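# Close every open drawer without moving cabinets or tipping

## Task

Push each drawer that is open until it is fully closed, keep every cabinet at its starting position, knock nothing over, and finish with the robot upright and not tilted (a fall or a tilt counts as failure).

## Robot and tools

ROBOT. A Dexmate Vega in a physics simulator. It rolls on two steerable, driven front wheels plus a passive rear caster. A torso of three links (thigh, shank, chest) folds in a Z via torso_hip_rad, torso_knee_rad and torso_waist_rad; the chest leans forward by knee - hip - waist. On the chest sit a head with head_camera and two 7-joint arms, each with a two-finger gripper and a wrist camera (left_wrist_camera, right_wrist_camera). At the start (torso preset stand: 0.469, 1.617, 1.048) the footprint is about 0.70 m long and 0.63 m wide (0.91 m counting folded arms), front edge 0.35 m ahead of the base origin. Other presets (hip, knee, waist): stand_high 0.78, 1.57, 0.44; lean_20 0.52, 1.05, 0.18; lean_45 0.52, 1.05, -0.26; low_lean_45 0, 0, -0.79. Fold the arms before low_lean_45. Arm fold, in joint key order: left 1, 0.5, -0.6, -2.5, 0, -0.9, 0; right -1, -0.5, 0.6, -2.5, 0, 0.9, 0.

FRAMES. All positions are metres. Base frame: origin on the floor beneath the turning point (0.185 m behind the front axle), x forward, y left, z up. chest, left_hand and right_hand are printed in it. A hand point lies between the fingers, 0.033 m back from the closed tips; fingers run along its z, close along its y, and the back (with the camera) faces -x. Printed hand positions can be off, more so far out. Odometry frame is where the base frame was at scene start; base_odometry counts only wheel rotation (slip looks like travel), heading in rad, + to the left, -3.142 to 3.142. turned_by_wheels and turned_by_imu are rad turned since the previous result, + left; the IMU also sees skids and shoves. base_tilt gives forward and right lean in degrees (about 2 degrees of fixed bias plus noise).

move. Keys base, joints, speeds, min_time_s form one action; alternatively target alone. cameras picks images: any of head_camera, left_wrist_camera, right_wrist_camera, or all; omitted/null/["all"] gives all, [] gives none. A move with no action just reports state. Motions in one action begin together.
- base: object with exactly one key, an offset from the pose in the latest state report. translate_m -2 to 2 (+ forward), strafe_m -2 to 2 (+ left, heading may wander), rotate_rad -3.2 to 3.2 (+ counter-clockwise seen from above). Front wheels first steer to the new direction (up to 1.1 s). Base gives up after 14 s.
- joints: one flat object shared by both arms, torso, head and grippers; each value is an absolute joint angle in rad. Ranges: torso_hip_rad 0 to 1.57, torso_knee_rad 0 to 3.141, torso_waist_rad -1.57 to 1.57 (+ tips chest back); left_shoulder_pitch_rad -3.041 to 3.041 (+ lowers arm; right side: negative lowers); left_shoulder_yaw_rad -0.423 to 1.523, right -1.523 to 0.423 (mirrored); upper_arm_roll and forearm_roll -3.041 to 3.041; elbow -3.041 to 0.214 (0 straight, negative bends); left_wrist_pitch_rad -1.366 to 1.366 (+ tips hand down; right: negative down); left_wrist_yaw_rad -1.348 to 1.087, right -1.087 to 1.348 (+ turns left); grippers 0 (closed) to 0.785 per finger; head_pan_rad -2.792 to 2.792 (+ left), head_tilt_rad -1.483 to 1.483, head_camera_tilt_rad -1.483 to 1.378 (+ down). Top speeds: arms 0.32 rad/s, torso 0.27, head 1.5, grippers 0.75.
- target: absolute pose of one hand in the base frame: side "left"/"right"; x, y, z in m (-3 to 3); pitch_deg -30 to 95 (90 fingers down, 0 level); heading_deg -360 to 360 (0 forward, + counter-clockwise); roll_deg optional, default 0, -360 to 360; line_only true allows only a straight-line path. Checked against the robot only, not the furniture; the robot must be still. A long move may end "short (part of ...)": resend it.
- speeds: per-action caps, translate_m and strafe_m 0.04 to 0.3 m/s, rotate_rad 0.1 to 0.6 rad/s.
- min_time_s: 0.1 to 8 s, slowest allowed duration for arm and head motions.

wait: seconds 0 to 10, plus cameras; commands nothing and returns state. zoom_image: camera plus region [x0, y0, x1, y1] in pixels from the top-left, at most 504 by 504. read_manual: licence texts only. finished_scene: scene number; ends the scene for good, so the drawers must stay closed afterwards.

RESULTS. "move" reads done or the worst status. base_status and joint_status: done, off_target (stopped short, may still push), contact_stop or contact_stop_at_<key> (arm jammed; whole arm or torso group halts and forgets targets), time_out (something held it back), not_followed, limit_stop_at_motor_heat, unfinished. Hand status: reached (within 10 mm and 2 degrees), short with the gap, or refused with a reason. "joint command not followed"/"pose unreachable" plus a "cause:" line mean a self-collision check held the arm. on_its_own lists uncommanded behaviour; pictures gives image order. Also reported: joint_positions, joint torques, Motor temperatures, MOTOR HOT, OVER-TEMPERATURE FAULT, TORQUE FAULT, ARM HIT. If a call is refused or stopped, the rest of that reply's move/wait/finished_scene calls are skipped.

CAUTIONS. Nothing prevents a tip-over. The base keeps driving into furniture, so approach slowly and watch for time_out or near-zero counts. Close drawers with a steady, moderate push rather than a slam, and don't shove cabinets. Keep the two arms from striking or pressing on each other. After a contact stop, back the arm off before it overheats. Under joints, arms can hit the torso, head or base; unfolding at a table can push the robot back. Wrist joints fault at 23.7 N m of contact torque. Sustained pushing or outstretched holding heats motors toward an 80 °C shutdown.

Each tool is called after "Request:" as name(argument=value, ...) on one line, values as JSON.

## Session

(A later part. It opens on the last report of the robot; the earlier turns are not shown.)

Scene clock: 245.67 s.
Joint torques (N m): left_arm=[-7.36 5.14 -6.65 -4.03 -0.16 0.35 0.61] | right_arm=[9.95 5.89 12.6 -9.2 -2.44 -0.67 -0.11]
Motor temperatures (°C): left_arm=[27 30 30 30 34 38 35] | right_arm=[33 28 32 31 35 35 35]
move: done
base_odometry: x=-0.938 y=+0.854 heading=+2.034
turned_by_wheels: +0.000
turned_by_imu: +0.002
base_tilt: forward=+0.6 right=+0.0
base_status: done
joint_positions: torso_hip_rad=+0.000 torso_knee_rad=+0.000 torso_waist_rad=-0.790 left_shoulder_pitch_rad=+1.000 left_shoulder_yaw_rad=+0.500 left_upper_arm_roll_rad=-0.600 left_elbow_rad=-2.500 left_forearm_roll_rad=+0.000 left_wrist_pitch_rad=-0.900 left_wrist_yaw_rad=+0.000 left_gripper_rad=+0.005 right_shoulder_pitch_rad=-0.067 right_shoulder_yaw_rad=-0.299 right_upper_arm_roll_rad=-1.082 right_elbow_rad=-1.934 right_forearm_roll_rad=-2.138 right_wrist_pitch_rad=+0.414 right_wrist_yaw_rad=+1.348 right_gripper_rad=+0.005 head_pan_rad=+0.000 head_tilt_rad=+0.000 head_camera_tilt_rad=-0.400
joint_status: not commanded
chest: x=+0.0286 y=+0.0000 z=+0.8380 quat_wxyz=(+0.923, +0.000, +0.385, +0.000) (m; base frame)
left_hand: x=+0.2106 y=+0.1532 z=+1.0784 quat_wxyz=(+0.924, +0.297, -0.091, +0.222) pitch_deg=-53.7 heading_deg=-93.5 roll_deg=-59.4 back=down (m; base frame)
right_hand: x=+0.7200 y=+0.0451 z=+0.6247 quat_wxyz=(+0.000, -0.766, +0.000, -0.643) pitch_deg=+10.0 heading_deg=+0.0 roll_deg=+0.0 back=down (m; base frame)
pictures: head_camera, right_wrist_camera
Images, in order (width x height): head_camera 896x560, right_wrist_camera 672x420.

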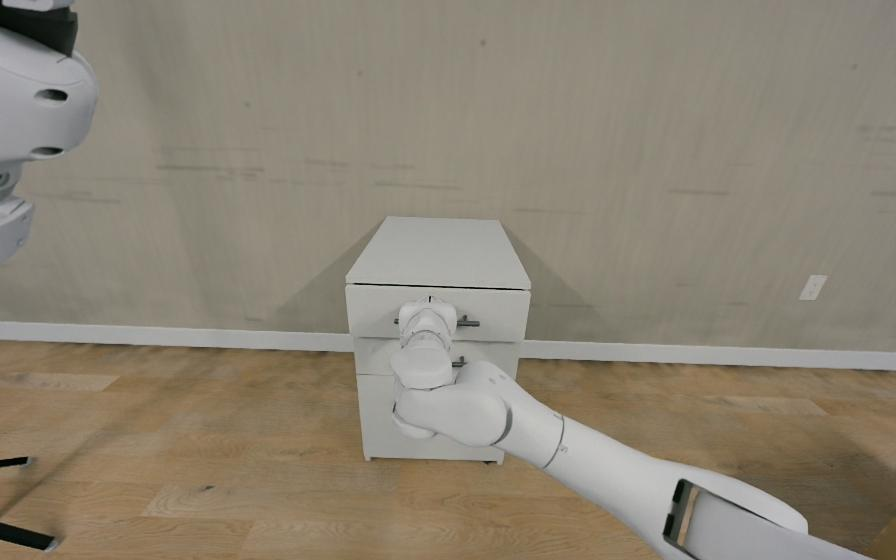

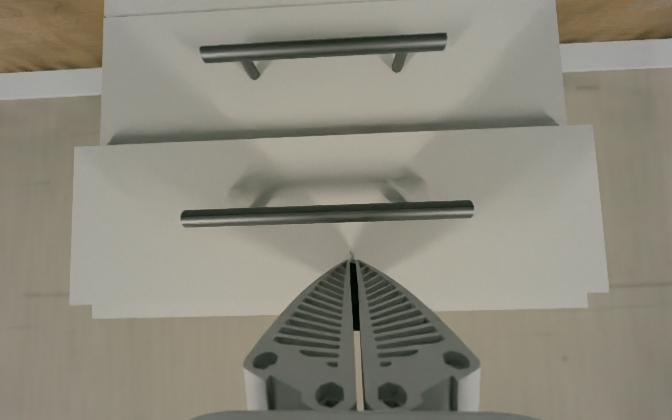

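Request:
move(target={"side":"right","x":0.755,"y":0.045,"z":0.625,"pitch_deg":10,"heading_deg":0,"roll_deg":180,"line_only":true}, cameras=["head_camera","right_wrist_camera"])

Request:
zoom_image(camera="head_camera", region=[340, 260, 540, 400])

Scene clock: 252.20 s.
Joint torques (N m): left_arm=[-4.97 5.38 -5.12 -4.68 -1.63 1.12 1.03] | right_arm=[26.09 5.42 18.05 -0.8 -3.17 -2.17 -2.01]
Motor temperatures (°C): left_arm=[27 30 30 30 34 38 35] | right_arm=[33 28 32 31 35 35 35]
move: done
base_odometry: x=-0.938 y=+0.854 heading=+2.034
turned_by_wheels: +0.000
turned_by_imu: +0.001
base_tilt: forward=+0.6 right=-0.1
base_status: not commanded
joint_positions: torso_hip_rad=+0.000 torso_knee_rad=+0.000 torso_waist_rad=-0.790 left_shoulder_pitch_rad=+1.000 left_shoulder_yaw_rad=+0.500 left_upper_arm_roll_rad=-0.600 left_elbow_rad=-2.500 left_forearm_roll_rad=+0.000 left_wrist_pitch_rad=-0.900 left_wrist_yaw_rad=+0.000 left_gripper_rad=+0.005 right_shoulder_pitch_rad=-0.024 right_shoulder_yaw_rad=-0.272 right_upper_arm_roll_rad=-1.068 right_elbow_rad=-1.816 right_forearm_roll_rad=-2.138 right_wrist_pitch_rad=+0.389 right_wrist_yaw_rad=+1.270 right_gripper_rad=+0.005 head_pan_rad=+0.000 head_tilt_rad=+0.000 head_camera_tilt_rad=-0.400
joint_status: not commanded
chest: x=+0.0286 y=+0.0000 z=+0.8380 quat_wxyz=(+0.923, +0.000, +0.385, +0.000) (m; base frame)
left_hand: x=+0.2105 y=+0.1532 z=+1.0784 quat_wxyz=(+0.924, +0.297, -0.091, +0.222) pitch_deg=-53.7 heading_deg=-93.5 roll_deg=-59.4 back=down (m; base frame)
right_hand: x=+0.7529 y=+0.0454 z=+0.6241 quat_wxyz=(+0.000, -0.766, +0.000, -0.642) pitch_deg=+10.1 heading_deg=+0.0 roll_deg=+0.0 back=down (m; base frame)
right_hand_status: reached (straight line, planned for 0.7 s): 2 mm and 0.1 deg off.
pictures: head_camera, right_wrist_camera
Images, in order (width x height): head_camera 896x560, right_wrist_camera 672x420.

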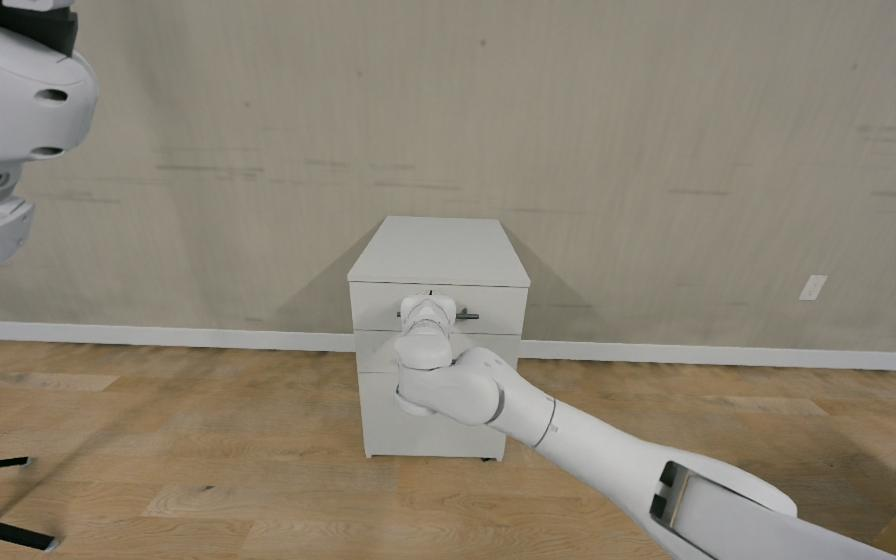

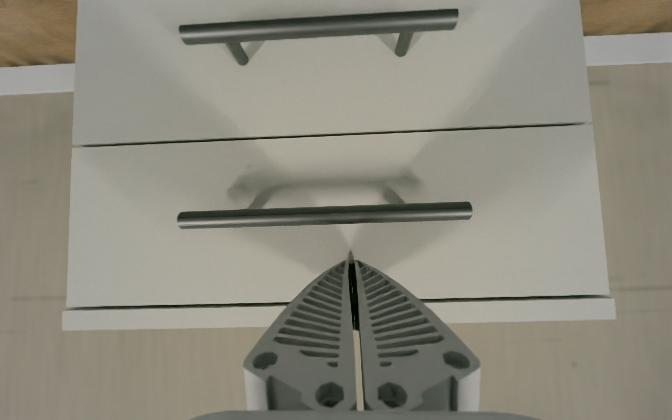

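Scaled by 2.520 from the camera's 896x560 image, which has a finer 960x600 frame.

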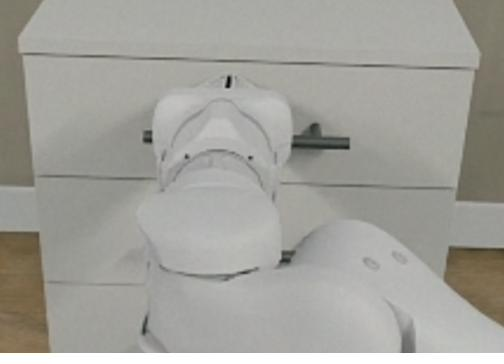

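Request:
move(target={"side":"right","x":0.761,"y":0.045,"z":0.625,"pitch_deg":10,"heading_deg":0,"roll_deg":180,"line_only":true}, cameras=["head_camera","right_wrist_camera"])

Request:
zoom_image(camera="head_camera", region=[340, 260, 540, 400])

Scene clock: 259.43 s.
Joint torques (N m): left_arm=[-5.73 8.39 -5.61 -2.5 -1.47 0.84 1.01] | right_arm=[27.51 4.28 18.5 -0.27 -3.67 -3.01 -1.76]
Motor temperatures (°C): left_arm=[27 30 30 30 34 38 35] | right_arm=[33 28 32 31 35 35 35]
move: done
base_odometry: x=-0.938 y=+0.854 heading=+2.034
turned_by_wheels: +0.000
turned_by_imu: +0.001
base_tilt: forward=+0.7 right=-0.1
base_status: not commanded
joint_positions: torso_hip_rad=+0.000 torso_knee_rad=+0.000 torso_waist_rad=-0.790 left_shoulder_pitch_rad=+1.000 left_shoulder_yaw_rad=+0.500 left_upper_arm_roll_rad=-0.600 left_elbow_rad=-2.500 left_forearm_roll_rad=+0.000 left_wrist_pitch_rad=-0.900 left_wrist_yaw_rad=+0.000 left_gripper_rad=+0.005 right_shoulder_pitch_rad=-0.016 right_shoulder_yaw_rad=-0.267 right_upper_arm_roll_rad=-1.066 right_elbow_rad=-1.794 right_forearm_roll_rad=-2.138 right_wrist_pitch_rad=+0.384 right_wrist_yaw_rad=+1.256 right_gripper_rad=+0.005 head_pan_rad=+0.000 head_tilt_rad=+0.000 head_camera_tilt_rad=-0.400
joint_status: not commanded
chest: x=+0.0286 y=+0.0000 z=+0.8380 quat_wxyz=(+0.923, +0.000, +0.385, +0.000) (m; base frame)
left_hand: x=+0.2105 y=+0.1532 z=+1.0784 quat_wxyz=(+0.924, +0.297, -0.091, +0.222) pitch_deg=-53.7 heading_deg=-93.5 roll_deg=-59.4 back=down (m; base frame)
right_hand: x=+0.7589 y=+0.0454 z=+0.6241 quat_wxyz=(+0.000, -0.767, +0.000, -0.642) pitch_deg=+10.1 heading_deg=+0.0 roll_deg=+0.0 back=down (m; base frame)
right_hand_status: reached (straight line, planned for 0.4 s): 2 mm and 0.1 deg off.
pictures: head_camera, right_wrist_camera
Images, in order (width x height): head_camera 896x560, right_wrist_camera 672x420.

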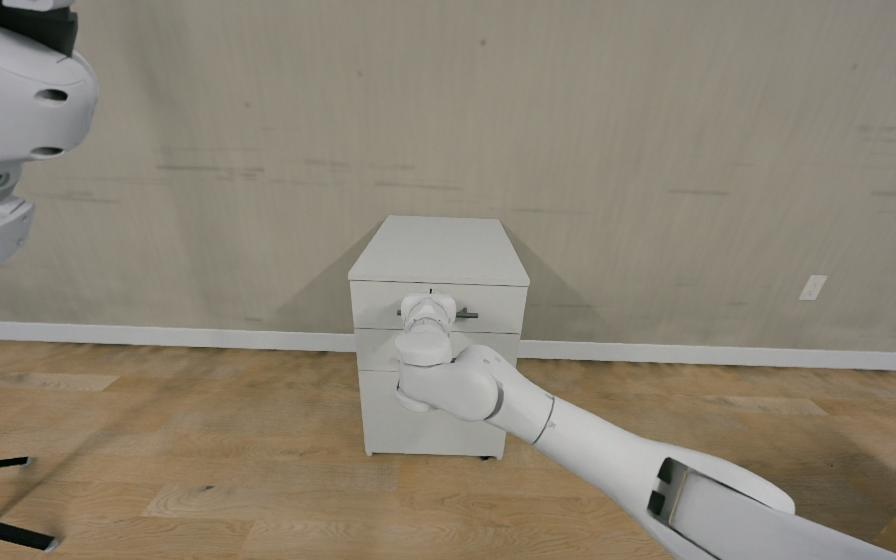

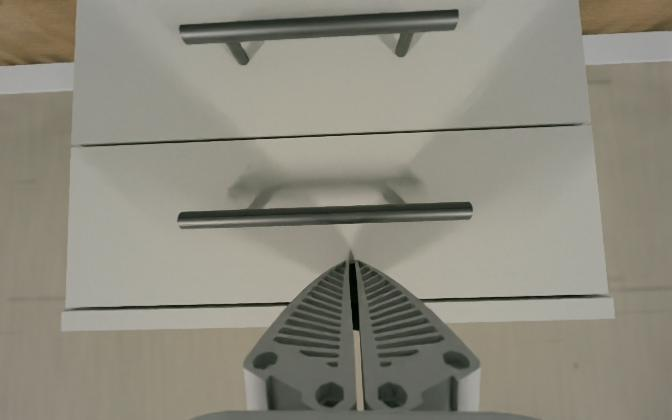

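Scaled by 2.520 from the camera's 896x560 image, which has a finer 960x600 frame.

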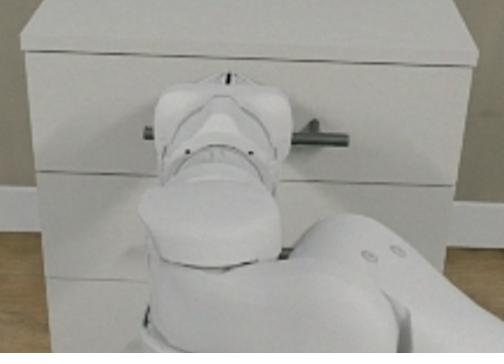

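Request:
move(base={"translate_m":-0.25}, cameras=["head_camera"])

Request:
finished_scene(scene=2)

Scene clock: 269.53 s.
Joint torques (N m): left_arm=[-6.79 4.92 -4.22 -6.65 -1.27 1.31 1.29] | right_arm=[21.57 4.39 12.61 -5.31 -2.34 -2.04 -0.04]
Motor temperatures (°C): left_arm=[27 30 30 30 34 38 35] | right_arm=[34 28 33 31 35 35 35]
move: done
base_odometry: x=-0.826 y=+0.631 heading=+2.033
turned_by_wheels: +0.000
turned_by_imu: -0.001
base_tilt: forward=+0.7 right=-0.1
base_status: done
joint_positions: torso_hip_rad=+0.000 torso_knee_rad=+0.000 torso_waist_rad=-0.790 left_shoulder_pitch_rad=+1.000 left_shoulder_yaw_rad=+0.500 left_upper_arm_roll_rad=-0.600 left_elbow_rad=-2.500 left_forearm_roll_rad=+0.000 left_wrist_pitch_rad=-0.900 left_wrist_yaw_rad=+0.000 left_gripper_rad=+0.005 right_shoulder_pitch_rad=-0.014 right_shoulder_yaw_rad=-0.265 right_upper_arm_roll_rad=-1.065 right_elbow_rad=-1.788 right_forearm_roll_rad=-2.138 right_wrist_pitch_rad=+0.383 right_wrist_yaw_rad=+1.251 right_gripper_rad=+0.005 head_pan_rad=+0.000 head_tilt_rad=+0.000 head_camera_tilt_rad=-0.400
joint_status: not commanded
chest: x=+0.0286 y=+0.0000 z=+0.8380 quat_wxyz=(+0.923, +0.000, +0.385, +0.000) (m; base frame)
left_hand: x=+0.2105 y=+0.1532 z=+1.0784 quat_wxyz=(+0.924, +0.297, -0.091, +0.222) pitch_deg=-53.7 heading_deg=-93.5 roll_deg=-59.4 back=down (m; base frame)
right_hand: x=+0.7607 y=+0.0451 z=+0.6244 quat_wxyz=(+0.000, -0.766, +0.000, -0.642) pitch_deg=+10.1 heading_deg=+0.0 roll_deg=+0.0 back=down (m; base frame)
pictures: head_camera
Images, in order (width x height): head_camera 896x560.

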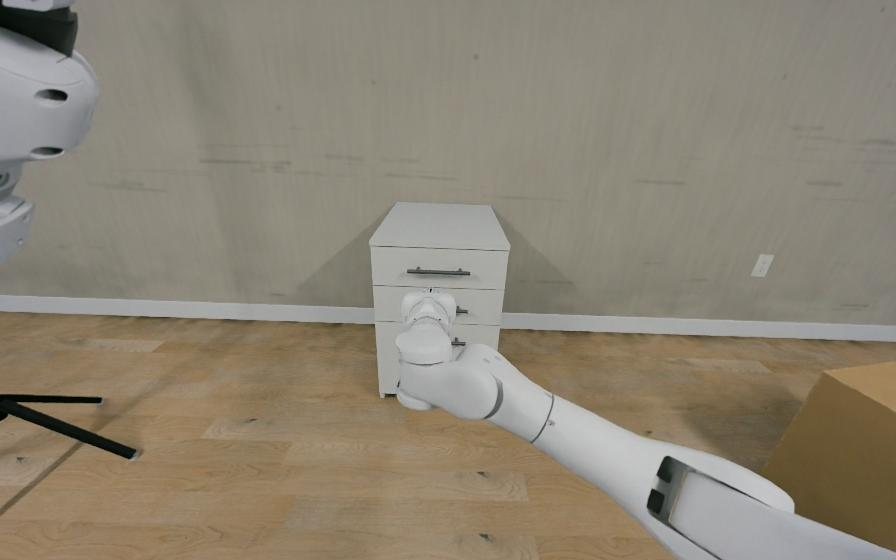

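The scene is finished: the task was done.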